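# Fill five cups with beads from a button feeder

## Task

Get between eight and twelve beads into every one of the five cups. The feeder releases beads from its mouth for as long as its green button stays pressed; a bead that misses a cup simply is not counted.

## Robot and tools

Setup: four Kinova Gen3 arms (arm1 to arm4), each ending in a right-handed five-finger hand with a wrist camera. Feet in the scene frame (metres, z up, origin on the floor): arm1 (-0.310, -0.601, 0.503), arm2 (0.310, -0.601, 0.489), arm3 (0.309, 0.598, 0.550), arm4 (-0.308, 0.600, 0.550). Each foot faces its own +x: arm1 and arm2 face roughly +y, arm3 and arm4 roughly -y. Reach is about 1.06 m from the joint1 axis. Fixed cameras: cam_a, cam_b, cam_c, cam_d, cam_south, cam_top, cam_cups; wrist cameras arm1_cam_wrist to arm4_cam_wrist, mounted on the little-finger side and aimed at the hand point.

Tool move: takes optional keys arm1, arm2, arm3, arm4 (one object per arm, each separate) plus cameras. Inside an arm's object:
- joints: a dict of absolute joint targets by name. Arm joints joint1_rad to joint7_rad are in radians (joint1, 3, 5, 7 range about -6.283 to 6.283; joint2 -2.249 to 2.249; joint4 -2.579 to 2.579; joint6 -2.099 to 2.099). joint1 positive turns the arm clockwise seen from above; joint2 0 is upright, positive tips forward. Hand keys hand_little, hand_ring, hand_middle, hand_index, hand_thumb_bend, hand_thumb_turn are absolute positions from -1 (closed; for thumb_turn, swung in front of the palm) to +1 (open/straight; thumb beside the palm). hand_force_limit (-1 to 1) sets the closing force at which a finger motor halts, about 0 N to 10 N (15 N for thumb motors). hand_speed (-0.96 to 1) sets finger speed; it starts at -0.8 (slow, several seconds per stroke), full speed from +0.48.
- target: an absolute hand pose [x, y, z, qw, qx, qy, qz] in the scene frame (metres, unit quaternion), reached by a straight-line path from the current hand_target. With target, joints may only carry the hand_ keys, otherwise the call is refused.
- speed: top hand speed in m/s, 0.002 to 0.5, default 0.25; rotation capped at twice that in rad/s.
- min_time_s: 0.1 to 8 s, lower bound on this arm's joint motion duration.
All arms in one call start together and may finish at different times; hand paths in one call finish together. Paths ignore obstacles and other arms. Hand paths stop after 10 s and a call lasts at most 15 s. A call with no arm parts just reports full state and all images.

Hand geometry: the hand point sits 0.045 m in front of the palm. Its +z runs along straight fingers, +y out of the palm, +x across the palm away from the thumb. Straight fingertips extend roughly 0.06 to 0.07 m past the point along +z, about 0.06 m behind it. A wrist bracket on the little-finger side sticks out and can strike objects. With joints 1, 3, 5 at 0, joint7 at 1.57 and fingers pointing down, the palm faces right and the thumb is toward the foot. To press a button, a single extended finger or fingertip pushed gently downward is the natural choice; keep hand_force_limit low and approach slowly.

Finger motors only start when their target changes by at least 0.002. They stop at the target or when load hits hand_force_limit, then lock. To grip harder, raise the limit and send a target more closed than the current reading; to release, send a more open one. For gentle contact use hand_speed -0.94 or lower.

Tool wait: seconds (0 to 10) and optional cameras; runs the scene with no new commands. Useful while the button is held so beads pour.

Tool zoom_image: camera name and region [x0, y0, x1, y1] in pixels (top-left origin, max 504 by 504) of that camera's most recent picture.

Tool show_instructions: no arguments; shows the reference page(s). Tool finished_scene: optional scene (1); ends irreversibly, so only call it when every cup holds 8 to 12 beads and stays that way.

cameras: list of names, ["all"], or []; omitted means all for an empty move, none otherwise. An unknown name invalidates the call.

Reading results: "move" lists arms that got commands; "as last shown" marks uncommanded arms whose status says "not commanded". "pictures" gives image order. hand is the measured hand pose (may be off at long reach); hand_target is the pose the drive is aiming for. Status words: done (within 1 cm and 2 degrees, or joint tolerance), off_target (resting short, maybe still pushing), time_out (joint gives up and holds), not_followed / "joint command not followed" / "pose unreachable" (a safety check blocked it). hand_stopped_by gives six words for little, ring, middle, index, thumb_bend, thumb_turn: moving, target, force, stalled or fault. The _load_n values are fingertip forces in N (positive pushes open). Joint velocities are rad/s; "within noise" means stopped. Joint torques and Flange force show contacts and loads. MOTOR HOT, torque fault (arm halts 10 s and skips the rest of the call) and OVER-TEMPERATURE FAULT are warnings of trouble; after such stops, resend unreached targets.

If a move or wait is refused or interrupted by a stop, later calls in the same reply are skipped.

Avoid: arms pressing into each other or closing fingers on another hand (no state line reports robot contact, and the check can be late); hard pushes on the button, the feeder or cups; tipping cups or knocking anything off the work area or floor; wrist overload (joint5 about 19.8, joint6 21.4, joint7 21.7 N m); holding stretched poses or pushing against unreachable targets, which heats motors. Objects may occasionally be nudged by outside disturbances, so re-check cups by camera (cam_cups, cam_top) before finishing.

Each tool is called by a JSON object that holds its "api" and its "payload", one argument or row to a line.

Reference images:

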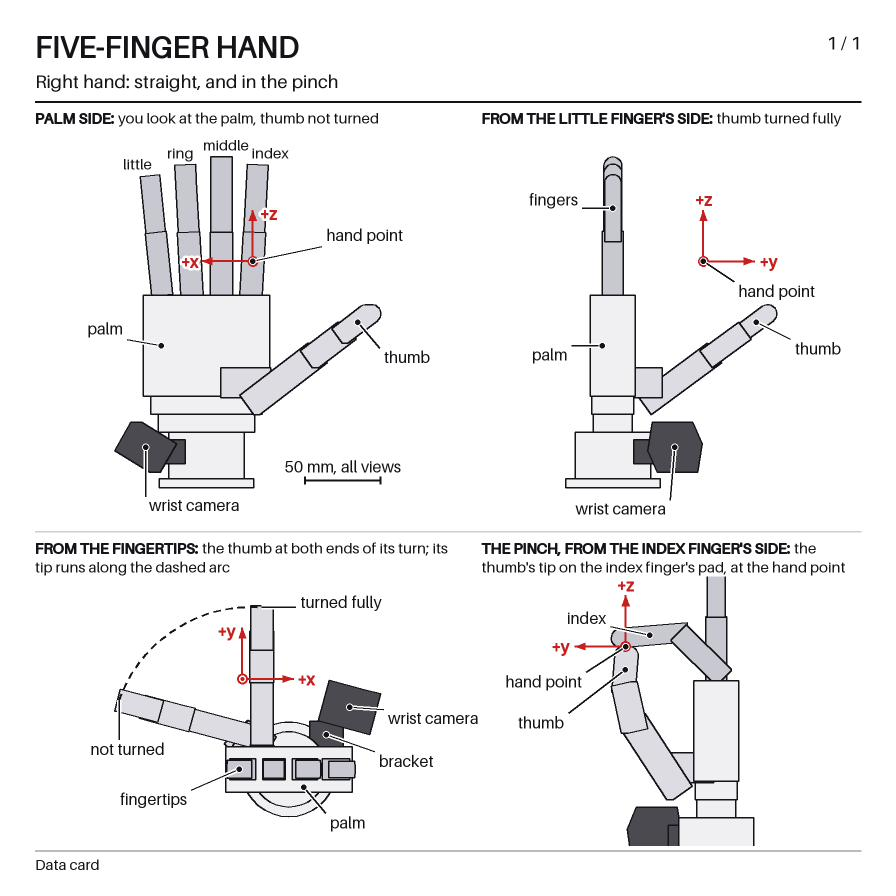

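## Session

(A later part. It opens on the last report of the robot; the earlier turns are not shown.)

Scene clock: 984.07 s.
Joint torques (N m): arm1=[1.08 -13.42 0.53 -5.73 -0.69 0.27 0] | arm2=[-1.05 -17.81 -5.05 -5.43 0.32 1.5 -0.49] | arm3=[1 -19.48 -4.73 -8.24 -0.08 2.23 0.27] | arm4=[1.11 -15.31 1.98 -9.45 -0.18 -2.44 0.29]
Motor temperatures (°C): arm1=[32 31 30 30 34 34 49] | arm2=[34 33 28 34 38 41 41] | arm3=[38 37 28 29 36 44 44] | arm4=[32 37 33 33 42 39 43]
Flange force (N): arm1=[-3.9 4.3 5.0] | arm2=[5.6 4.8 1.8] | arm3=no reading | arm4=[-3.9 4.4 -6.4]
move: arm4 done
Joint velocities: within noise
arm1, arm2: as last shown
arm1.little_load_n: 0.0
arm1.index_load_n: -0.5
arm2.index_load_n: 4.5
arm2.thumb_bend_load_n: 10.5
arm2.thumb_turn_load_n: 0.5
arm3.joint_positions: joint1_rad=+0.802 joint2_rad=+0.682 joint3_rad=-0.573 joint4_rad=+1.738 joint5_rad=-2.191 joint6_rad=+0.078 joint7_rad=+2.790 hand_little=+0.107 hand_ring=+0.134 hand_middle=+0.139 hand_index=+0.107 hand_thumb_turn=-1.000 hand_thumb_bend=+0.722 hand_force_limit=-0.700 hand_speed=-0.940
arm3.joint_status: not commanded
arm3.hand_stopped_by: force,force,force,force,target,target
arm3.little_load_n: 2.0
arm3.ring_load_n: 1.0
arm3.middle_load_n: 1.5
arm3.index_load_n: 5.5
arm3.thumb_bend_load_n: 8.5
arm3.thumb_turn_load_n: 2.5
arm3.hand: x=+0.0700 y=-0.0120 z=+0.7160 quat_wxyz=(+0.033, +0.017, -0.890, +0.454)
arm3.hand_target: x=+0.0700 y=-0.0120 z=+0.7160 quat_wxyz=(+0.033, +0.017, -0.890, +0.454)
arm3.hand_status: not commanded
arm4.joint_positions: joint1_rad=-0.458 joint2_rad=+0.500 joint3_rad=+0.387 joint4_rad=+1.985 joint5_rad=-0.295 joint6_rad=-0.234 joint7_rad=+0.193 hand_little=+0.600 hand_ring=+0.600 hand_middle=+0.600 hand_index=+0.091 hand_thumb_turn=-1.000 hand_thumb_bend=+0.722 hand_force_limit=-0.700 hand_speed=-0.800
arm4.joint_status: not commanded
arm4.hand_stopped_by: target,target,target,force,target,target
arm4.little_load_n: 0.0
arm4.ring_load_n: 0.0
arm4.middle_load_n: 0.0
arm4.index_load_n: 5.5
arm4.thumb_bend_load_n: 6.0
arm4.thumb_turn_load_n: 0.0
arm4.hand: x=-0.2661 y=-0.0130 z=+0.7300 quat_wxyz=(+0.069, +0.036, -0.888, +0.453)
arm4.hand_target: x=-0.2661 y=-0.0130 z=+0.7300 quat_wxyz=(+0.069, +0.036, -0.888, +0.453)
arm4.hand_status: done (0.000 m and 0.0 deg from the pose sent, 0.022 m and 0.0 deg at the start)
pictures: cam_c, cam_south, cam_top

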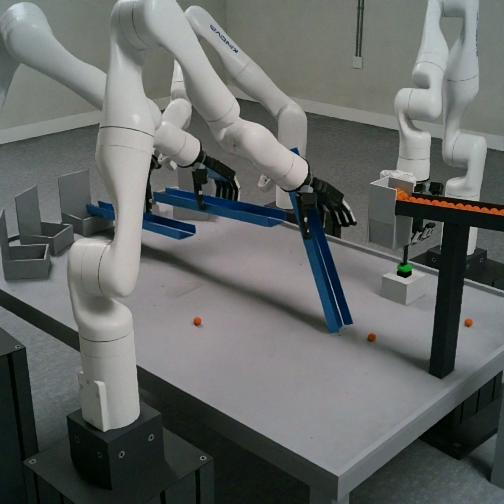

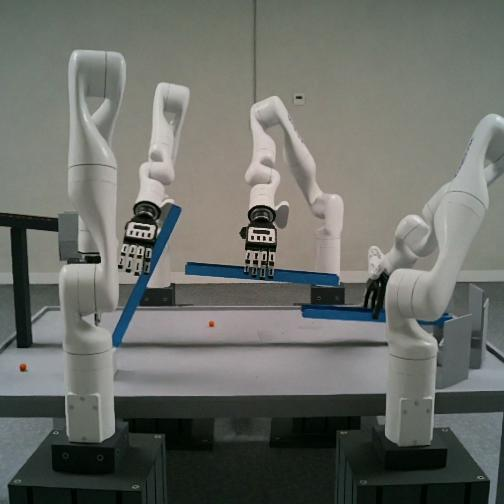

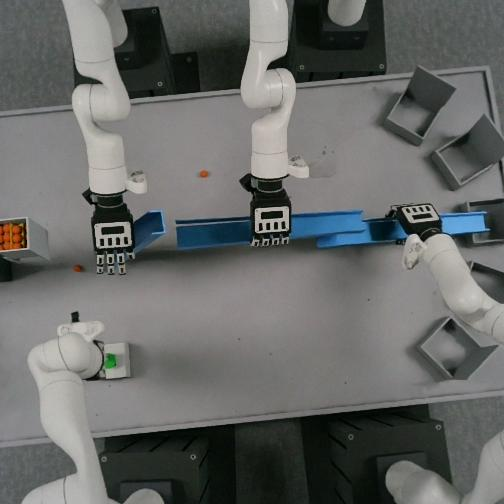

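{"api": "move", "payload": {
  "arm4": {"target": [-0.2661, -0.013, 0.770, -0.0689, -0.0356, 0.8883, -0.4526], "speed": 0.06}
}}

{"api": "move", "payload": {
  "arm4": {"target": [-0.2661, 0.107, 0.770, -0.0689, -0.0356, 0.8883, -0.4526], "speed": 0.06}
}}

{"api": "move", "payload": {
  "arm4": {"target": [-0.400, 0.107, 0.770, -0.0689, -0.0356, 0.8883, -0.4526], "speed": 0.06},
  "cameras": ["cam_top", "cam_south", "cam_c"]
}}

Scene clock: 993.47 s.
Joint torques (N m): arm1=[1.07 -13.39 0.61 -5.72 -0.74 0.31 -0.07] | arm2=[-1.08 -17.79 -5.02 -5.43 0.37 1.51 -0.48] | arm3=[1.02 -19.4 -4.76 -8.26 -0.12 2.22 0.25] | arm4=[1.02 -14.39 2.19 -10.31 -0.19 -2.55 0.3]
Motor temperatures (°C): arm1=[32 31 30 30 34 34 49] | arm2=[34 33 28 34 38 42 41] | arm3=[38 36 28 29 36 44 44] | arm4=[32 37 33 33 42 39 43]
Flange force (N): arm1=[-3.9 4.0 5.0] | arm2=[5.6 4.7 1.6] | arm3=no reading | arm4=[-4.3 4.8 -7.3]
move: arm4 done
Joint velocities: within noise
arm1, arm2: as last shown
arm1.index_load_n: 0.0
arm2.thumb_bend_load_n: 11.0
arm2.thumb_turn_load_n: 0.0
arm3.joint_positions: joint1_rad=+0.802 joint2_rad=+0.682 joint3_rad=-0.573 joint4_rad=+1.738 joint5_rad=-2.191 joint6_rad=+0.078 joint7_rad=+2.790 hand_little=+0.107 hand_ring=+0.134 hand_middle=+0.139 hand_index=+0.107 hand_thumb_turn=-1.000 hand_thumb_bend=+0.722 hand_force_limit=-0.700 hand_speed=-0.940
arm3.joint_status: not commanded
arm3.hand_stopped_by: force,force,force,force,target,target
arm3.little_load_n: 2.0
arm3.ring_load_n: 1.0
arm3.middle_load_n: 1.5
arm3.index_load_n: 5.5
arm3.thumb_bend_load_n: 8.5
arm3.thumb_turn_load_n: 2.5
arm3.hand: x=+0.0700 y=-0.0120 z=+0.7160 quat_wxyz=(+0.033, +0.017, -0.890, +0.454)
arm3.hand_target: x=+0.0700 y=-0.0120 z=+0.7160 quat_wxyz=(+0.033, +0.017, -0.890, +0.454)
arm3.hand_status: not commanded
arm4.joint_positions: joint1_rad=-0.535 joint2_rad=+0.435 joint3_rad=+0.489 joint4_rad=+1.937 joint5_rad=-0.322 joint6_rad=-0.108 joint7_rad=+0.229 hand_little=+0.600 hand_ring=+0.600 hand_middle=+0.600 hand_index=+0.091 hand_thumb_turn=-1.000 hand_thumb_bend=+0.722 hand_force_limit=-0.700 hand_speed=-0.800
arm4.joint_status: not commanded
arm4.hand_stopped_by: target,target,target,force,target,target
arm4.little_load_n: 0.0
arm4.ring_load_n: -0.5
arm4.middle_load_n: -0.5
arm4.index_load_n: 5.5
arm4.thumb_bend_load_n: 5.5
arm4.thumb_turn_load_n: 0.0
arm4.hand: x=-0.2661 y=-0.0130 z=+0.7700 quat_wxyz=(+0.069, +0.036, -0.888, +0.453)
arm4.hand_target: x=-0.2661 y=-0.0130 z=+0.7700 quat_wxyz=(+0.069, +0.036, -0.888, +0.453)
arm4.hand_status: done (0.000 m and 0.0 deg from the pose sent, 0.040 m and 0.0 deg at the start)
pictures: none

Scene clock: 996.07 s.
Joint torques (N m): arm1=[1.07 -13.44 0.59 -5.77 -0.69 0.26 -0.04] | arm2=[-1.07 -17.76 -5.06 -5.43 0.33 1.51 -0.47] | arm3=[0.94 -19.44 -4.67 -8.2 -0.07 2.28 0.31] | arm4=[1.11 -7.19 1.26 -9.64 -0.07 -2.52 0.31]
Motor temperatures (°C): arm1=[32 31 30 30 34 34 49] | arm2=[34 33 28 34 38 42 41] | arm3=[38 36 28 29 36 44 44] | arm4=[32 37 33 33 42 39 43]
Flange force (N): arm1=[-3.9 4.1 5.0] | arm2=[5.6 4.6 1.6] | arm3=no reading | arm4=no reading
move: arm4 done
Joint velocities: within noise
arm1, arm2: as last shown
arm3.joint_positions: joint1_rad=+0.802 joint2_rad=+0.682 joint3_rad=-0.573 joint4_rad=+1.738 joint5_rad=-2.191 joint6_rad=+0.078 joint7_rad=+2.790 hand_little=+0.107 hand_ring=+0.134 hand_middle=+0.139 hand_index=+0.107 hand_thumb_turn=-1.000 hand_thumb_bend=+0.722 hand_force_limit=-0.700 hand_speed=-0.940
arm3.joint_status: not commanded
arm3.hand_stopped_by: force,force,force,force,target,target
arm3.little_load_n: 2.0
arm3.ring_load_n: 0.5
arm3.middle_load_n: 1.0
arm3.index_load_n: 5.5
arm3.thumb_bend_load_n: 8.5
arm3.thumb_turn_load_n: 2.0
arm3.hand: x=+0.0700 y=-0.0120 z=+0.7160 quat_wxyz=(+0.033, +0.017, -0.890, +0.454)
arm3.hand_target: x=+0.0700 y=-0.0120 z=+0.7160 quat_wxyz=(+0.033, +0.017, -0.890, +0.454)
arm3.hand_status: not commanded
arm4.joint_positions: joint1_rad=-0.905 joint2_rad=+0.217 joint3_rad=+0.770 joint4_rad=+2.291 joint5_rad=-0.484 joint6_rad=-0.241 joint7_rad=+0.383 hand_little=+0.600 hand_ring=+0.600 hand_middle=+0.600 hand_index=+0.091 hand_thumb_turn=-1.000 hand_thumb_bend=+0.722 hand_force_limit=-0.700 hand_speed=-0.800
arm4.joint_status: not commanded
arm4.hand_stopped_by: target,target,target,force,target,target
arm4.little_load_n: 0.0
arm4.ring_load_n: 0.0
arm4.middle_load_n: 0.0
arm4.index_load_n: 5.5
arm4.thumb_bend_load_n: 6.0
arm4.thumb_turn_load_n: 0.0
arm4.hand: x=-0.2661 y=+0.1070 z=+0.7700 quat_wxyz=(+0.069, +0.036, -0.888, +0.453)
arm4.hand_target: x=-0.2661 y=+0.1070 z=+0.7700 quat_wxyz=(+0.069, +0.036, -0.888, +0.453)
arm4.hand_status: done (0.000 m and 0.0 deg from the pose sent, 0.120 m and 0.0 deg at the start)
pictures: none

Scene clock: 999.07 s.
Joint torques (N m): arm1=[1.1 -13.35 0.66 -5.75 -0.69 0.28 -0.01] | arm2=[-1.06 -17.76 -5.06 -5.46 0.31 1.5 -0.46] | arm3=[0.96 -19.45 -4.69 -8.22 -0.1 2.27 0.28] | arm4=[0.91 -10.5 -0.01 -9.83 -0.46 -2.21 0.4]
Motor temperatures (°C): arm1=[32 31 30 30 34 34 49] | arm2=[34 33 28 34 38 42 41] | arm3=[38 36 28 29 36 44 44] | arm4=[32 37 33 33 42 39 43]
Flange force (N): arm1=[-3.7 4.3 4.9] | arm2=[5.5 4.8 1.6] | arm3=no reading | arm4=no reading
move: arm4 done
Joint velocities: within noise
arm1, arm2: as last shown
arm3.joint_positions: joint1_rad=+0.802 joint2_rad=+0.682 joint3_rad=-0.573 joint4_rad=+1.738 joint5_rad=-2.191 joint6_rad=+0.078 joint7_rad=+2.790 hand_little=+0.107 hand_ring=+0.134 hand_middle=+0.139 hand_index=+0.107 hand_thumb_turn=-1.000 hand_thumb_bend=+0.722 hand_force_limit=-0.700 hand_speed=-0.940
arm3.joint_status: not commanded
arm3.hand_stopped_by: force,force,force,force,target,target
arm3.little_load_n: 2.0
arm3.ring_load_n: 0.5
arm3.middle_load_n: 1.5
arm3.index_load_n: 5.5
arm3.thumb_bend_load_n: 8.5
arm3.thumb_turn_load_n: 2.0
arm3.hand: x=+0.0700 y=-0.0120 z=+0.7160 quat_wxyz=(+0.033, +0.017, -0.890, +0.454)
arm3.hand_target: x=+0.0700 y=-0.0120 z=+0.7160 quat_wxyz=(+0.033, +0.017, -0.890, +0.454)
arm3.hand_status: not commanded
arm4.joint_positions: joint1_rad=+0.097 joint2_rad=+0.195 joint3_rad=+0.155 joint4_rad=+2.250 joint5_rad=+0.515 joint6_rad=-0.276 joint7_rad=-0.256 hand_little=+0.600 hand_ring=+0.600 hand_middle=+0.600 hand_index=+0.091 hand_thumb_turn=-1.000 hand_thumb_bend=+0.722 hand_force_limit=-0.700 hand_speed=-0.800
arm4.joint_status: not commanded
arm4.hand_stopped_by: target,target,target,force,target,target
arm4.little_load_n: 0.0
arm4.ring_load_n: 0.0
arm4.middle_load_n: 0.0
arm4.index_load_n: 5.5
arm4.thumb_bend_load_n: 6.0
arm4.thumb_turn_load_n: 0.5
arm4.hand: x=-0.4000 y=+0.1070 z=+0.7700 quat_wxyz=(+0.069, +0.036, -0.888, +0.453)
arm4.hand_target: x=-0.4000 y=+0.1070 z=+0.7700 quat_wxyz=(+0.069, +0.036, -0.888, +0.453)
arm4.hand_status: done (0.000 m and 0.0 deg from the pose sent, 0.134 m and 0.0 deg at the start)
pictures: cam_c, cam_south, cam_top

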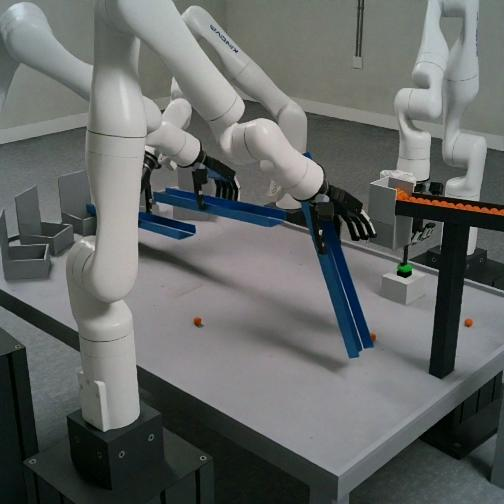

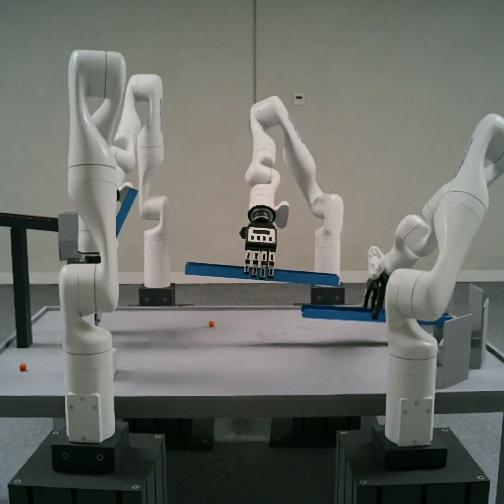

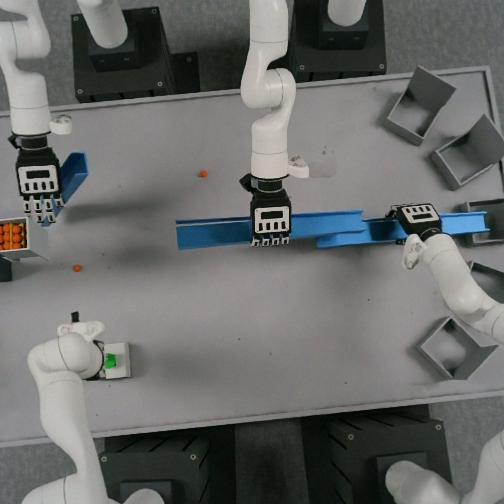

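{"api": "move", "payload": {
  "arm4": {"target": [-0.400, 0.107, 0.735, -0.0689, -0.0356, 0.8883, -0.4526], "speed": 0.06}
}}

{"api": "move", "payload": {
  "arm4": {"target": [-0.3531, 0.107, 0.7078, -0.0689, -0.0356, 0.8883, -0.4526], "speed": 0.06},
  "cameras": ["arm4_cam_wrist", "cam_top", "cam_c"]
}}

{"api": "move", "payload": {
  "arm4": {"target": [-0.3216, 0.107, 0.6814, -0.0689, -0.0356, 0.8883, -0.4526], "speed": 0.06},
  "cameras": ["arm4_cam_wrist", "cam_top", "cam_c"]
}}

Scene clock: 1007.90 s.
Joint torques (N m): arm1=[1.1 -13.45 0.62 -5.9 -0.68 0.27 -0.04] | arm2=[-1.12 -17.74 -5 -5.4 0.32 1.53 -0.45] | arm3=[0.93 -19.41 -4.64 -8.11 -0.1 2.27 0.31] | arm4=[0.92 -11.09 0.27 -8.8 -0.59 -2.34 0.3]
Motor temperatures (°C): arm1=[32 31 30 30 34 34 49] | arm2=[34 33 28 34 38 42 41] | arm3=[38 36 28 29 36 43 44] | arm4=[32 36 33 33 42 39 43]
Flange force (N): arm1=[-3.5 4.1 5.3] | arm2=[5.8 4.6 1.4] | arm3=no reading | arm4=[-4.7 4.1 -4.9]
move: arm4 done
Joint velocities: within noise
arm1, arm2: as last shown
arm1.little_load_n: 0.5
arm1.middle_load_n: 0.5
arm1.index_load_n: 0.5
arm3.joint_positions: joint1_rad=+0.802 joint2_rad=+0.682 joint3_rad=-0.573 joint4_rad=+1.738 joint5_rad=-2.191 joint6_rad=+0.078 joint7_rad=+2.790 hand_little=+0.107 hand_ring=+0.134 hand_middle=+0.139 hand_index=+0.107 hand_thumb_turn=-1.000 hand_thumb_bend=+0.722 hand_force_limit=-0.700 hand_speed=-0.940
arm3.joint_status: not commanded
arm3.hand_stopped_by: force,force,force,force,target,target
arm3.little_load_n: 2.0
arm3.ring_load_n: 1.0
arm3.middle_load_n: 1.0
arm3.index_load_n: 5.5
arm3.thumb_bend_load_n: 8.5
arm3.thumb_turn_load_n: 2.5
arm3.hand: x=+0.0700 y=-0.0120 z=+0.7160 quat_wxyz=(+0.033, +0.017, -0.890, +0.454)
arm3.hand_target: x=+0.0700 y=-0.0120 z=+0.7160 quat_wxyz=(+0.033, +0.017, -0.890, +0.454)
arm3.hand_status: not commanded
arm4.joint_positions: joint1_rad=+0.048 joint2_rad=+0.287 joint3_rad=+0.222 joint4_rad=+2.306 joint5_rad=+0.409 joint6_rad=-0.420 joint7_rad=-0.153 hand_little=+0.600 hand_ring=+0.600 hand_middle=+0.600 hand_index=+0.091 hand_thumb_turn=-1.000 hand_thumb_bend=+0.722 hand_force_limit=-0.700 hand_speed=-0.800
arm4.joint_status: not commanded
arm4.hand_stopped_by: target,target,target,force,target,target
arm4.little_load_n: 0.0
arm4.ring_load_n: 0.0
arm4.middle_load_n: 0.0
arm4.index_load_n: 5.0
arm4.thumb_bend_load_n: 6.0
arm4.thumb_turn_load_n: 0.0
arm4.hand: x=-0.4000 y=+0.1070 z=+0.7350 quat_wxyz=(+0.069, +0.036, -0.888, +0.453)
arm4.hand_target: x=-0.4000 y=+0.1070 z=+0.7350 quat_wxyz=(+0.069, +0.036, -0.888, +0.453)
arm4.hand_status: done (0.000 m and 0.0 deg from the pose sent, 0.035 m and 0.0 deg at the start)
pictures: none

Scene clock: 1009.30 s.
Joint torques (N m): arm1=[1.01 -13.45 0.55 -5.73 -0.71 0.32 -0.01] | arm2=[-1.09 -17.79 -5.04 -5.4 0.34 1.49 -0.48] | arm3=[1.04 -19.5 -4.62 -8.12 -0.13 2.27 0.27] | arm4=[2.51 -8.46 1.89 -6.3 -0.62 -1.36 0.54]
Motor temperatures (°C): arm1=[32 31 30 30 34 34 49] | arm2=[34 33 28 34 38 42 41] | arm3=[38 36 28 30 36 43 44] | arm4=[32 36 33 33 42 39 43]
Flange force (N): arm1=[-4.0 4.1 5.2] | arm2=[5.6 4.7 1.7] | arm3=no reading | arm4=[-6.5 -1.6 -10.4]
move: arm4 done
Joint velocities: within noise
arm1.joint_positions: joint1_rad=-0.200 joint2_rad=+0.288 joint3_rad=-0.130 joint4_rad=+2.034 joint5_rad=+0.065 joint6_rad=+0.824 joint7_rad=-1.864 hand_little=-1.000 hand_ring=-1.000 hand_middle=+1.000 hand_index=-1.000 hand_thumb_turn=+1.000 hand_thumb_bend=+1.000 hand_force_limit=+0.000 hand_speed=+0.000
arm1.joint_status: not commanded
arm1.hand_stopped_by: target,target,target,target,target,target
arm1.little_load_n: 0.0
arm1.ring_load_n: 0.0
arm1.middle_load_n: 0.0
arm1.index_load_n: 0.0
arm1.thumb_bend_load_n: 0.0
arm1.thumb_turn_load_n: 0.0
arm1.hand: x=-0.4200 y=-0.2250 z=+0.6550 quat_wxyz=(+0.000, +0.707, -0.707, +0.000)
arm1.hand_target: x=-0.4200 y=-0.2250 z=+0.6550 quat_wxyz=(+0.000, +0.707, -0.707, +0.000)
arm1.hand_status: not commanded
arm2.joint_positions: joint1_rad=+0.799 joint2_rad=+0.807 joint3_rad=-0.867 joint4_rad=+1.997 joint5_rad=+2.727 joint6_rad=+0.400 joint7_rad=-2.305 hand_little=+0.027 hand_ring=+0.089 hand_middle=+0.128 hand_index=+0.124 hand_thumb_turn=-1.000 hand_thumb_bend=+0.722 hand_force_limit=-0.700 hand_speed=-0.940
arm2.joint_status: not commanded
arm2.hand_stopped_by: force,force,force,force,target,target
arm2.little_load_n: 1.0
arm2.ring_load_n: 1.5
arm2.middle_load_n: 2.0
arm2.index_load_n: 4.0
arm2.thumb_bend_load_n: 11.0
arm2.thumb_turn_load_n: 0.0
arm2.hand: x=+0.3450 y=+0.0030 z=+0.6040 quat_wxyz=(-0.452, +0.890, -0.009, -0.065)
arm2.hand_target: x=+0.3450 y=+0.0030 z=+0.6040 quat_wxyz=(-0.452, +0.890, -0.009, -0.065)
arm2.hand_status: not commanded
arm3.joint_positions: joint1_rad=+0.802 joint2_rad=+0.682 joint3_rad=-0.573 joint4_rad=+1.738 joint5_rad=-2.191 joint6_rad=+0.078 joint7_rad=+2.790 hand_little=+0.107 hand_ring=+0.134 hand_middle=+0.139 hand_index=+0.107 hand_thumb_turn=-1.000 hand_thumb_bend=+0.722 hand_force_limit=-0.700 hand_speed=-0.940
arm3.joint_status: not commanded
arm3.hand_stopped_by: force,force,force,force,target,target
arm3.little_load_n: 2.0
arm3.ring_load_n: 0.5
arm3.middle_load_n: 1.5
arm3.index_load_n: 5.5
arm3.thumb_bend_load_n: 8.5
arm3.thumb_turn_load_n: 2.5
arm3.hand: x=+0.0700 y=-0.0120 z=+0.7160 quat_wxyz=(+0.033, +0.017, -0.890, +0.454)
arm3.hand_target: x=+0.0700 y=-0.0120 z=+0.7160 quat_wxyz=(+0.033, +0.017, -0.890, +0.454)
arm3.hand_status: not commanded
arm4.joint_positions: joint1_rad=-0.178 joint2_rad=+0.356 joint3_rad=+0.302 joint4_rad=+2.376 joint5_rad=+0.124 joint6_rad=-0.523 joint7_rad=-0.009 hand_little=+0.600 hand_ring=+0.600 hand_middle=+0.600 hand_index=+0.091 hand_thumb_turn=-1.000 hand_thumb_bend=+0.722 hand_force_limit=-0.700 hand_speed=-0.800
arm4.joint_status: not commanded
arm4.hand_stopped_by: target,target,target,force,target,target
arm4.little_load_n: 0.0
arm4.ring_load_n: 0.0
arm4.middle_load_n: 0.0
arm4.index_load_n: 5.5
arm4.thumb_bend_load_n: 6.0
arm4.thumb_turn_load_n: 2.5
arm4.hand: x=-0.3531 y=+0.1070 z=+0.7078 quat_wxyz=(+0.069, +0.036, -0.888, +0.453)
arm4.hand_target: x=-0.3531 y=+0.1070 z=+0.7078 quat_wxyz=(+0.069, +0.036, -0.888, +0.453)
arm4.hand_status: done (0.000 m and 0.0 deg from the pose sent, 0.054 m and 0.0 deg at the start)
pictures: arm4_cam_wrist, cam_c, cam_top
arm4_cam_wrist: T_world_to_cam=[[-0.40975, 0.52762, -0.74413, 0.3254], [0.8213, 0.56836, -0.04925, 0.26438], [0.39695, -0.63133, -0.66622, 0.79458]] pos_world=[-0.39921, 0.1797, 0.78453]

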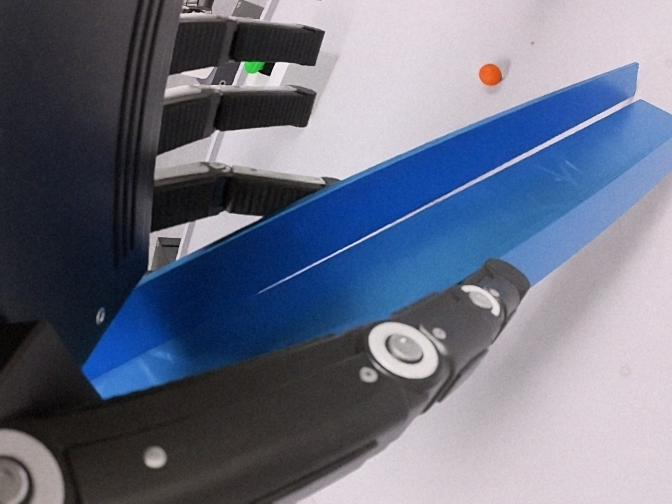

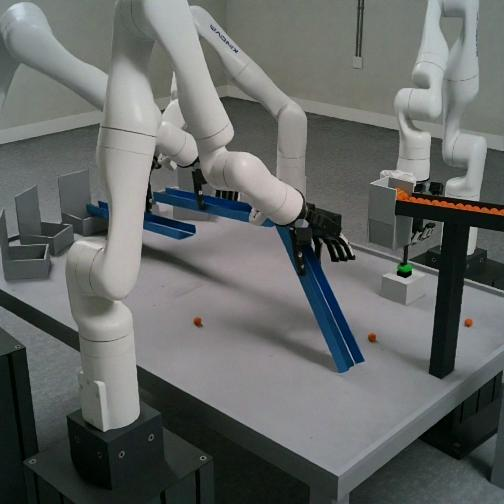

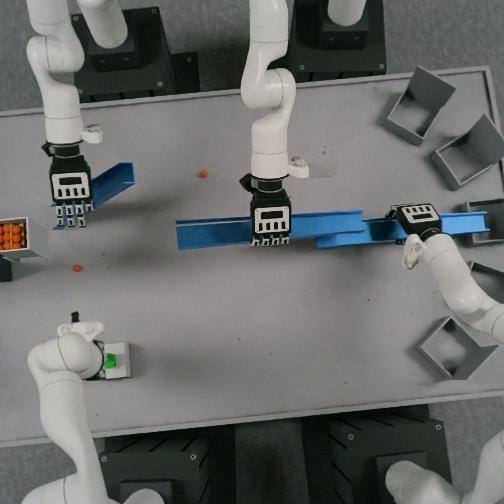

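Scene clock: 1010.50 s.
Joint torques (N m): arm1=[1.07 -13.38 0.71 -5.68 -0.71 0.29 -0.01] | arm2=[-1.09 -17.83 -5 -5.45 0.33 1.51 -0.48] | arm3=[0.97 -19.43 -4.7 -8.3 -0.09 2.25 0.23] | arm4=[0.94 -11.61 0.95 -6.66 -0.47 -2.47 0.29]
Motor temperatures (°C): arm1=[32 31 30 30 34 34 49] | arm2=[34 33 28 34 38 42 41] | arm3=[38 36 28 30 36 43 44] | arm4=[32 36 33 33 42 39 43]
Flange force (N): arm1=[-3.9 4.3 4.9] | arm2=[5.7 4.9 1.6] | arm3=no reading | arm4=[-2.4 2.3 -6.1]
move: arm4 done
Joint velocities: within noise
arm1, arm2: as last shown
arm1.ring_load_n: 0.5
arm1.thumb_turn_load_n: 0.5
arm2.index_load_n: 4.5
arm3.joint_positions: joint1_rad=+0.802 joint2_rad=+0.682 joint3_rad=-0.573 joint4_rad=+1.738 joint5_rad=-2.191 joint6_rad=+0.078 joint7_rad=+2.790 hand_little=+0.107 hand_ring=+0.134 hand_middle=+0.139 hand_index=+0.107 hand_thumb_turn=-1.000 hand_thumb_bend=+0.722 hand_force_limit=-0.700 hand_speed=-0.940
arm3.joint_status: not commanded
arm3.hand_stopped_by: force,force,force,force,target,target
arm3.little_load_n: 2.0
arm3.ring_load_n: 1.0
arm3.middle_load_n: 1.5
arm3.index_load_n: 5.5
arm3.thumb_bend_load_n: 9.0
arm3.thumb_turn_load_n: 2.0
arm3.hand: x=+0.0700 y=-0.0120 z=+0.7160 quat_wxyz=(+0.033, +0.017, -0.890, +0.454)
arm3.hand_target: x=+0.0700 y=-0.0120 z=+0.7160 quat_wxyz=(+0.033, +0.017, -0.890, +0.454)
arm3.hand_status: not commanded
arm4.joint_positions: joint1_rad=-0.298 joint2_rad=+0.442 joint3_rad=+0.315 joint4_rad=+2.414 joint5_rad=-0.026 joint6_rad=-0.629 joint7_rad=+0.027 hand_little=+0.600 hand_ring=+0.600 hand_middle=+0.600 hand_index=+0.091 hand_thumb_turn=-1.000 hand_thumb_bend=+0.722 hand_force_limit=-0.700 hand_speed=-0.800
arm4.joint_status: not commanded
arm4.hand_stopped_by: target,target,target,force,target,target
arm4.little_load_n: 0.0
arm4.ring_load_n: 0.0
arm4.middle_load_n: 0.0
arm4.index_load_n: 5.5
arm4.thumb_bend_load_n: 6.0
arm4.thumb_turn_load_n: 0.0
arm4.hand: x=-0.3216 y=+0.1070 z=+0.6814 quat_wxyz=(+0.069, +0.036, -0.888, +0.453)
arm4.hand_target: x=-0.3216 y=+0.1070 z=+0.6814 quat_wxyz=(+0.069, +0.036, -0.888, +0.453)
arm4.hand_status: done (0.000 m and 0.0 deg from the pose sent, 0.041 m and 0.0 deg at the start)
pictures: arm4_cam_wrist, cam_c, cam_top
arm4_cam_wrist: T_world_to_cam=[[-0.4098, 0.52759, -0.74412, 0.31865], [0.82128, 0.56839, -0.04929, 0.23722], [0.39695, -0.63133, -0.66622, 0.76449]] pos_world=[-0.36771, 0.1797, 0.75813]

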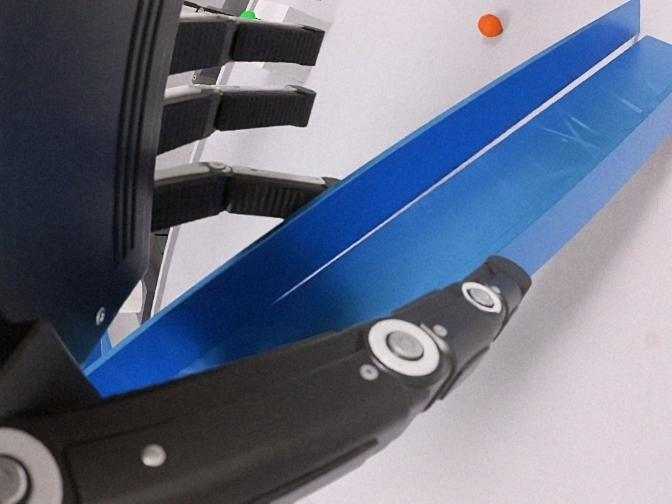

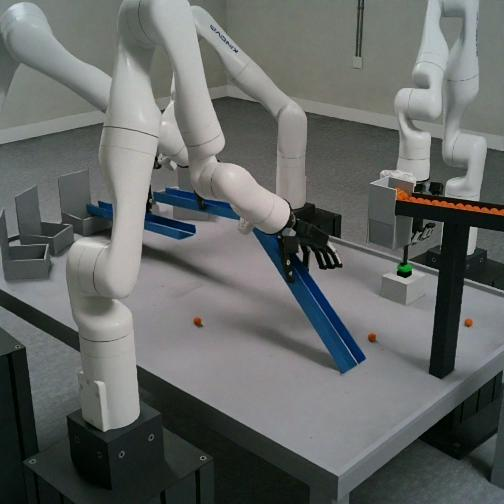

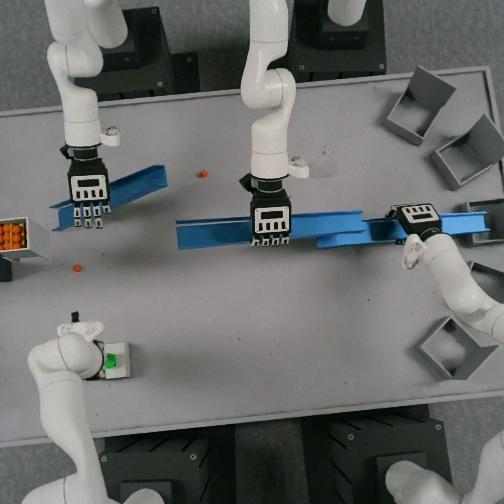

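{"api": "move", "payload": {
  "arm4": {"target": [-0.2952, 0.107, 0.6499, -0.0689, -0.0356, 0.8883, -0.4526], "speed": 0.06}
}}

{"api": "move", "payload": {
  "arm4": {"target": [-0.2667, 0.107, 0.5952, -0.0689, -0.0356, 0.8883, -0.4526], "speed": 0.06},
  "cameras": ["arm4_cam_wrist", "cam_top", "cam_c"]
}}

Scene clock: 1019.43 s.
Joint torques (N m): arm1=[1.06 -13.39 0.62 -5.79 -0.73 0.25 -0.05] | arm2=[-1.11 -17.78 -5.02 -5.45 0.32 1.5 -0.5] | arm3=[0.98 -19.47 -4.79 -8.25 -0.04 2.25 0.29] | arm4=[1.01 -12.44 1.35 -5.54 -0.43 -2.42 0.25]
Motor temperatures (°C): arm1=[32 31 30 30 34 34 49] | arm2=[34 33 28 34 38 42 41] | arm3=[38 36 28 30 36 43 44] | arm4=[32 36 33 33 42 39 43]
Flange force (N): arm1=[-3.7 4.1 4.9] | arm2=[5.7 4.9 1.5] | arm3=no reading | arm4=[-2.1 2.1 -6.3]
move: arm4 done
Joint velocities: within noise
arm1, arm2: as last shown
arm1.ring_load_n: 0.0
arm1.thumb_turn_load_n: 0.0
arm3.joint_positions: joint1_rad=+0.802 joint2_rad=+0.682 joint3_rad=-0.573 joint4_rad=+1.738 joint5_rad=-2.191 joint6_rad=+0.078 joint7_rad=+2.790 hand_little=+0.107 hand_ring=+0.134 hand_middle=+0.139 hand_index=+0.107 hand_thumb_turn=-1.000 hand_thumb_bend=+0.722 hand_force_limit=-0.700 hand_speed=-0.940
arm3.joint_status: not commanded
arm3.hand_stopped_by: force,force,force,force,target,target
arm3.little_load_n: 2.0
arm3.ring_load_n: 1.0
arm3.middle_load_n: 1.5
arm3.index_load_n: 5.5
arm3.thumb_bend_load_n: 8.5
arm3.thumb_turn_load_n: 2.5
arm3.hand: x=+0.0700 y=-0.0120 z=+0.7160 quat_wxyz=(+0.033, +0.017, -0.890, +0.454)
arm3.hand_target: x=+0.0700 y=-0.0120 z=+0.7160 quat_wxyz=(+0.033, +0.017, -0.890, +0.454)
arm3.hand_status: not commanded
arm4.joint_positions: joint1_rad=-0.377 joint2_rad=+0.555 joint3_rad=+0.298 joint4_rad=+2.438 joint5_rad=-0.130 joint6_rad=-0.748 joint7_rad=+0.018 hand_little=+0.600 hand_ring=+0.600 hand_middle=+0.600 hand_index=+0.091 hand_thumb_turn=-1.000 hand_thumb_bend=+0.722 hand_force_limit=-0.700 hand_speed=-0.800
arm4.joint_status: not commanded
arm4.hand_stopped_by: target,target,target,force,target,target
arm4.little_load_n: 0.0
arm4.ring_load_n: 0.0
arm4.middle_load_n: 0.0
arm4.index_load_n: 6.0
arm4.thumb_bend_load_n: 6.0
arm4.thumb_turn_load_n: 0.5
arm4.hand: x=-0.2952 y=+0.1070 z=+0.6499 quat_wxyz=(+0.069, +0.036, -0.888, +0.453)
arm4.hand_target: x=-0.2952 y=+0.1070 z=+0.6499 quat_wxyz=(+0.069, +0.036, -0.888, +0.453)
arm4.hand_status: done (0.000 m and 0.0 deg from the pose sent, 0.041 m and 0.0 deg at the start)
pictures: none

Scene clock: 1020.97 s.
Joint torques (N m): arm1=[1 -13.4 0.53 -5.81 -0.74 0.33 -0.04] | arm2=[-1.09 -17.75 -5.01 -5.39 0.33 1.52 -0.5] | arm3=[0.99 -19.44 -4.65 -8.19 -0.09 2.26 0.31] | arm4=[0.99 -13.8 1.66 -3.56 -0.58 -2.37 0.28]
Motor temperatures (°C): arm1=[32 31 30 30 34 34 49] | arm2=[34 33 28 34 38 42 41] | arm3=[38 36 28 30 36 43 44] | arm4=[32 36 33 33 42 39 43]
Flange force (N): arm1=[-3.6 3.9 5.3] | arm2=[5.7 4.6 1.6] | arm3=no reading | arm4=[-0.9 0.9 -6.0]
move: arm4 done
Joint velocities: within noise
arm1, arm2: as last shown
arm3.joint_positions: joint1_rad=+0.802 joint2_rad=+0.682 joint3_rad=-0.573 joint4_rad=+1.738 joint5_rad=-2.191 joint6_rad=+0.078 joint7_rad=+2.790 hand_little=+0.107 hand_ring=+0.134 hand_middle=+0.139 hand_index=+0.107 hand_thumb_turn=-1.000 hand_thumb_bend=+0.722 hand_force_limit=-0.700 hand_speed=-0.940
arm3.joint_status: not commanded
arm3.hand_stopped_by: force,force,force,force,target,target
arm3.little_load_n: 2.0
arm3.ring_load_n: 0.5
arm3.middle_load_n: 1.5
arm3.index_load_n: 5.5
arm3.thumb_bend_load_n: 8.5
arm3.thumb_turn_load_n: 2.5
arm3.hand: x=+0.0700 y=-0.0120 z=+0.7160 quat_wxyz=(+0.033, +0.017, -0.890, +0.454)
arm3.hand_target: x=+0.0700 y=-0.0120 z=+0.7160 quat_wxyz=(+0.033, +0.017, -0.890, +0.454)
arm3.hand_status: not commanded
arm4.joint_positions: joint1_rad=-0.440 joint2_rad=+0.755 joint3_rad=+0.247 joint4_rad=+2.444 joint5_rad=-0.233 joint6_rad=-0.932 joint7_rad=-0.033 hand_little=+0.600 hand_ring=+0.600 hand_middle=+0.600 hand_index=+0.091 hand_thumb_turn=-1.000 hand_thumb_bend=+0.722 hand_force_limit=-0.700 hand_speed=-0.800
arm4.joint_status: not commanded
arm4.hand_stopped_by: target,target,target,force,target,target
arm4.little_load_n: 0.0
arm4.ring_load_n: 0.0
arm4.middle_load_n: 0.0
arm4.index_load_n: 6.0
arm4.thumb_bend_load_n: 6.0
arm4.thumb_turn_load_n: 0.0
arm4.hand: x=-0.2667 y=+0.1070 z=+0.5952 quat_wxyz=(+0.069, +0.036, -0.888, +0.453)
arm4.hand_target: x=-0.2667 y=+0.1070 z=+0.5952 quat_wxyz=(+0.069, +0.036, -0.888, +0.453)
arm4.hand_status: done (0.000 m and 0.0 deg from the pose sent, 0.062 m and 0.0 deg at the start)
pictures: arm4_cam_wrist, cam_c, cam_top
arm4_cam_wrist: T_world_to_cam=[[-0.40972, 0.52757, -0.74418, 0.27706], [0.8213, 0.56836, -0.04926, 0.18787], [0.39697, -0.63138, -0.66617, 0.68525]] pos_world=[-0.31281, 0.1797, 0.67192]

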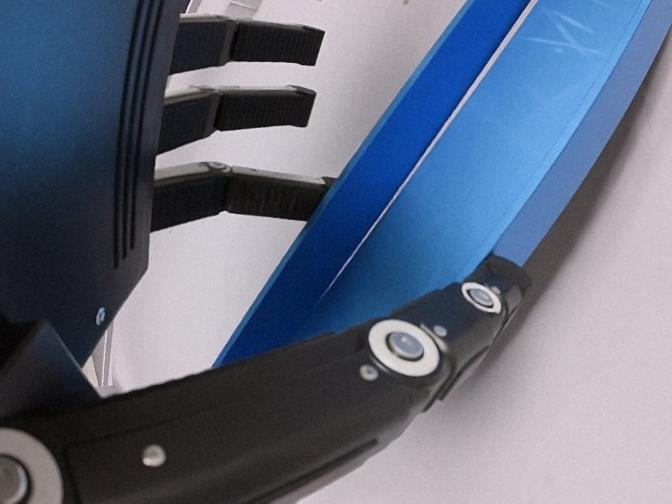

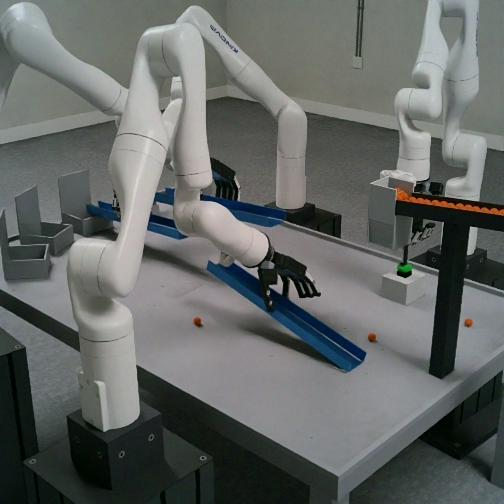

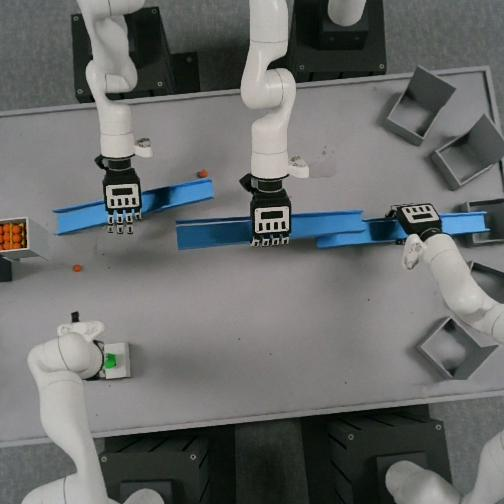

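{"api": "move", "payload": {
  "arm4": {"target": [-0.2560, 0.105, 0.5500, -0.0689, -0.0356, 0.8883, -0.4526], "speed": 0.06}
}}

{"api": "move", "payload": {
  "arm4": {"target": [-0.2534, 0.105, 0.5370, -0.0689, -0.0356, 0.8883, -0.4526], "speed": 0.04},
  "cameras": ["arm4_cam_wrist", "cam_top", "cam_c", "cam_south"]
}}

Scene clock: 1029.13 s.
Joint torques (N m): arm1=[1.12 -13.28 0.59 -5.84 -0.72 0.24 -0.06] | arm2=[-1.14 -17.73 -5.02 -5.4 0.32 1.51 -0.47] | arm3=[1.11 -19.44 -4.65 -8.22 -0.1 2.24 0.32] | arm4=[0.92 -14.91 1.91 -2.2 -0.68 -2.38 0.25]
Motor temperatures (°C): arm1=[32 31 30 30 34 34 49] | arm2=[34 33 28 34 38 42 41] | arm3=[38 36 28 30 36 43 44] | arm4=[32 36 33 33 42 39 43]
Flange force (N): arm1=[-3.4 4.1 4.8] | arm2=[5.8 4.7 1.4] | arm3=no reading | arm4=[-0.5 0.2 -5.2]
move: arm4 done
Joint velocities: within noise
arm1, arm2: as last shown
arm2.middle_load_n: 2.5
arm3.joint_positions: joint1_rad=+0.802 joint2_rad=+0.682 joint3_rad=-0.573 joint4_rad=+1.738 joint5_rad=-2.191 joint6_rad=+0.078 joint7_rad=+2.790 hand_little=+0.107 hand_ring=+0.134 hand_middle=+0.139 hand_index=+0.107 hand_thumb_turn=-1.000 hand_thumb_bend=+0.722 hand_force_limit=-0.700 hand_speed=-0.940
arm3.joint_status: not commanded
arm3.hand_stopped_by: force,force,force,force,target,target
arm3.little_load_n: 2.0
arm3.ring_load_n: 0.5
arm3.middle_load_n: 1.5
arm3.index_load_n: 5.5
arm3.thumb_bend_load_n: 8.5
arm3.thumb_turn_load_n: 2.0
arm3.hand: x=+0.0700 y=-0.0120 z=+0.7160 quat_wxyz=(+0.033, +0.017, -0.890, +0.454)
arm3.hand_target: x=+0.0700 y=-0.0120 z=+0.7160 quat_wxyz=(+0.033, +0.017, -0.890, +0.454)
arm3.hand_status: not commanded
arm4.joint_positions: joint1_rad=-0.453 joint2_rad=+0.914 joint3_rad=+0.210 joint4_rad=+2.419 joint5_rad=-0.273 joint6_rad=-1.056 joint7_rad=-0.077 hand_little=+0.600 hand_ring=+0.600 hand_middle=+0.600 hand_index=+0.091 hand_thumb_turn=-1.000 hand_thumb_bend=+0.722 hand_force_limit=-0.700 hand_speed=-0.800
arm4.joint_status: not commanded
arm4.hand_stopped_by: target,target,target,force,target,target
arm4.little_load_n: 0.0
arm4.ring_load_n: 0.0
arm4.middle_load_n: 0.0
arm4.index_load_n: 6.0
arm4.thumb_bend_load_n: 6.0
arm4.thumb_turn_load_n: 0.5
arm4.hand: x=-0.2560 y=+0.1050 z=+0.5500 quat_wxyz=(+0.069, +0.036, -0.888, +0.453)
arm4.hand_target: x=-0.2560 y=+0.1050 z=+0.5500 quat_wxyz=(+0.069, +0.036, -0.888, +0.453)
arm4.hand_status: done (0.000 m and 0.0 deg from the pose sent, 0.046 m and 0.0 deg at the start)
pictures: none

Scene clock: 1030.10 s.
Joint torques (N m): arm1=[1.13 -13.46 0.59 -5.73 -0.72 0.3 -0.01] | arm2=[-1.06 -17.79 -5.03 -5.41 0.3 1.53 -0.48] | arm3=[1 -19.47 -4.66 -8.19 -0.05 2.26 0.29] | arm4=[0.95 -15.13 2.03 -1.93 -0.73 -2.32 0.28]
Motor temperatures (°C): arm1=[32 31 30 30 34 34 49] | arm2=[34 33 28 34 38 42 41] | arm3=[38 36 28 30 36 43 44] | arm4=[32 36 33 33 42 39 43]
Flange force (N): arm1=[-3.9 4.4 5.2] | arm2=[5.7 4.7 1.7] | arm3=no reading | arm4=[-0.3 0.4 -5.4]
move: arm4 done
Joint velocities: within noise
arm1, arm2: as last shown
arm2.middle_load_n: 2.0
arm3.joint_positions: joint1_rad=+0.802 joint2_rad=+0.682 joint3_rad=-0.573 joint4_rad=+1.738 joint5_rad=-2.191 joint6_rad=+0.078 joint7_rad=+2.790 hand_little=+0.107 hand_ring=+0.134 hand_middle=+0.139 hand_index=+0.107 hand_thumb_turn=-1.000 hand_thumb_bend=+0.722 hand_force_limit=-0.700 hand_speed=-0.940
arm3.joint_status: not commanded
arm3.hand_stopped_by: force,force,force,force,target,target
arm3.little_load_n: 2.0
arm3.ring_load_n: 1.0
arm3.middle_load_n: 1.5
arm3.index_load_n: 5.5
arm3.thumb_bend_load_n: 8.5
arm3.thumb_turn_load_n: 2.0
arm3.hand: x=+0.0700 y=-0.0120 z=+0.7160 quat_wxyz=(+0.033, +0.017, -0.890, +0.454)
arm3.hand_target: x=+0.0700 y=-0.0120 z=+0.7160 quat_wxyz=(+0.033, +0.017, -0.890, +0.454)
arm3.hand_status: not commanded
arm4.joint_positions: joint1_rad=-0.456 joint2_rad=+0.959 joint3_rad=+0.200 joint4_rad=+2.410 joint5_rad=-0.284 joint6_rad=-1.088 joint7_rad=-0.088 hand_little=+0.600 hand_ring=+0.600 hand_middle=+0.600 hand_index=+0.091 hand_thumb_turn=-1.000 hand_thumb_bend=+0.722 hand_force_limit=-0.700 hand_speed=-0.800
arm4.joint_status: not commanded
arm4.hand_stopped_by: target,target,target,force,target,target
arm4.little_load_n: 0.0
arm4.ring_load_n: 0.0
arm4.middle_load_n: 0.0
arm4.index_load_n: 5.5
arm4.thumb_bend_load_n: 6.0
arm4.thumb_turn_load_n: 0.0
arm4.hand: x=-0.2534 y=+0.1050 z=+0.5370 quat_wxyz=(+0.069, +0.036, -0.888, +0.453)
arm4.hand_target: x=-0.2534 y=+0.1050 z=+0.5370 quat_wxyz=(+0.069, +0.036, -0.888, +0.453)
arm4.hand_status: done (0.000 m and 0.0 deg from the pose sent, 0.013 m and 0.0 deg at the start)
pictures: arm4_cam_wrist, cam_c, cam_south, cam_top
arm4_cam_wrist: T_world_to_cam=[[-0.40972, 0.52757, -0.74418, 0.24025], [0.8213, 0.56836, -0.04926, 0.17522], [0.39697, -0.63138, -0.66617, 0.63994]] pos_world=[-0.29951, 0.1777, 0.61372]

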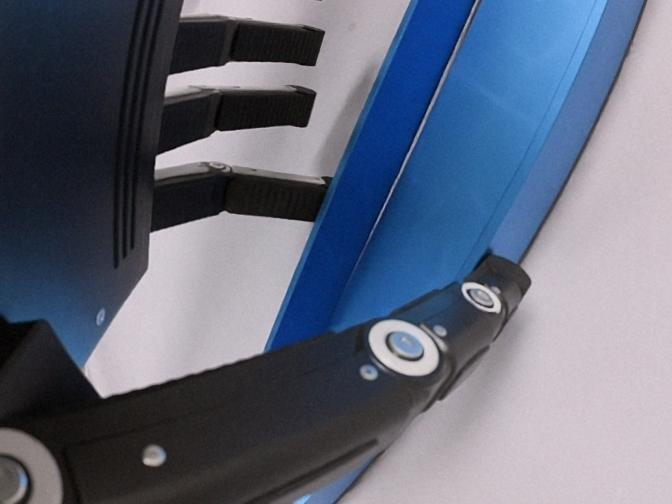

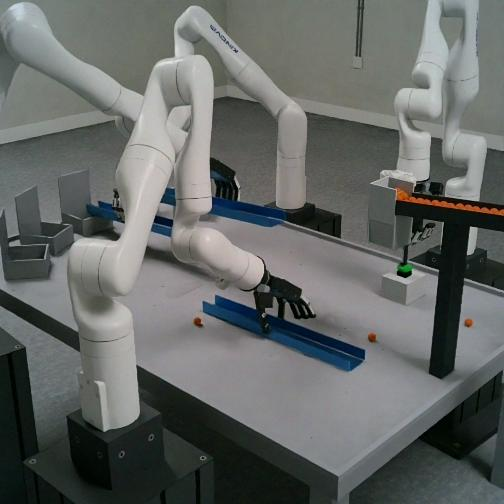

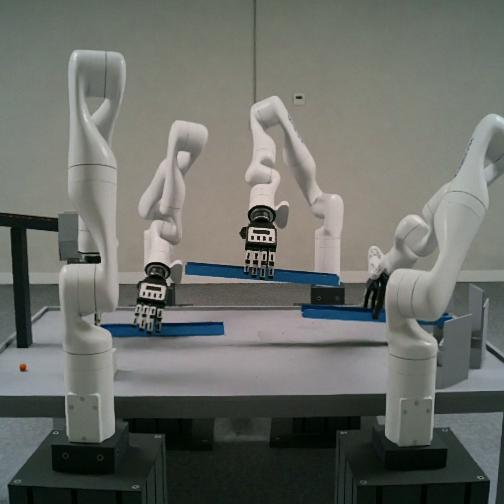

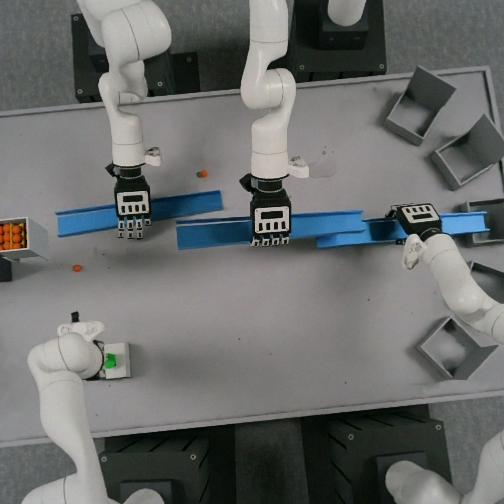

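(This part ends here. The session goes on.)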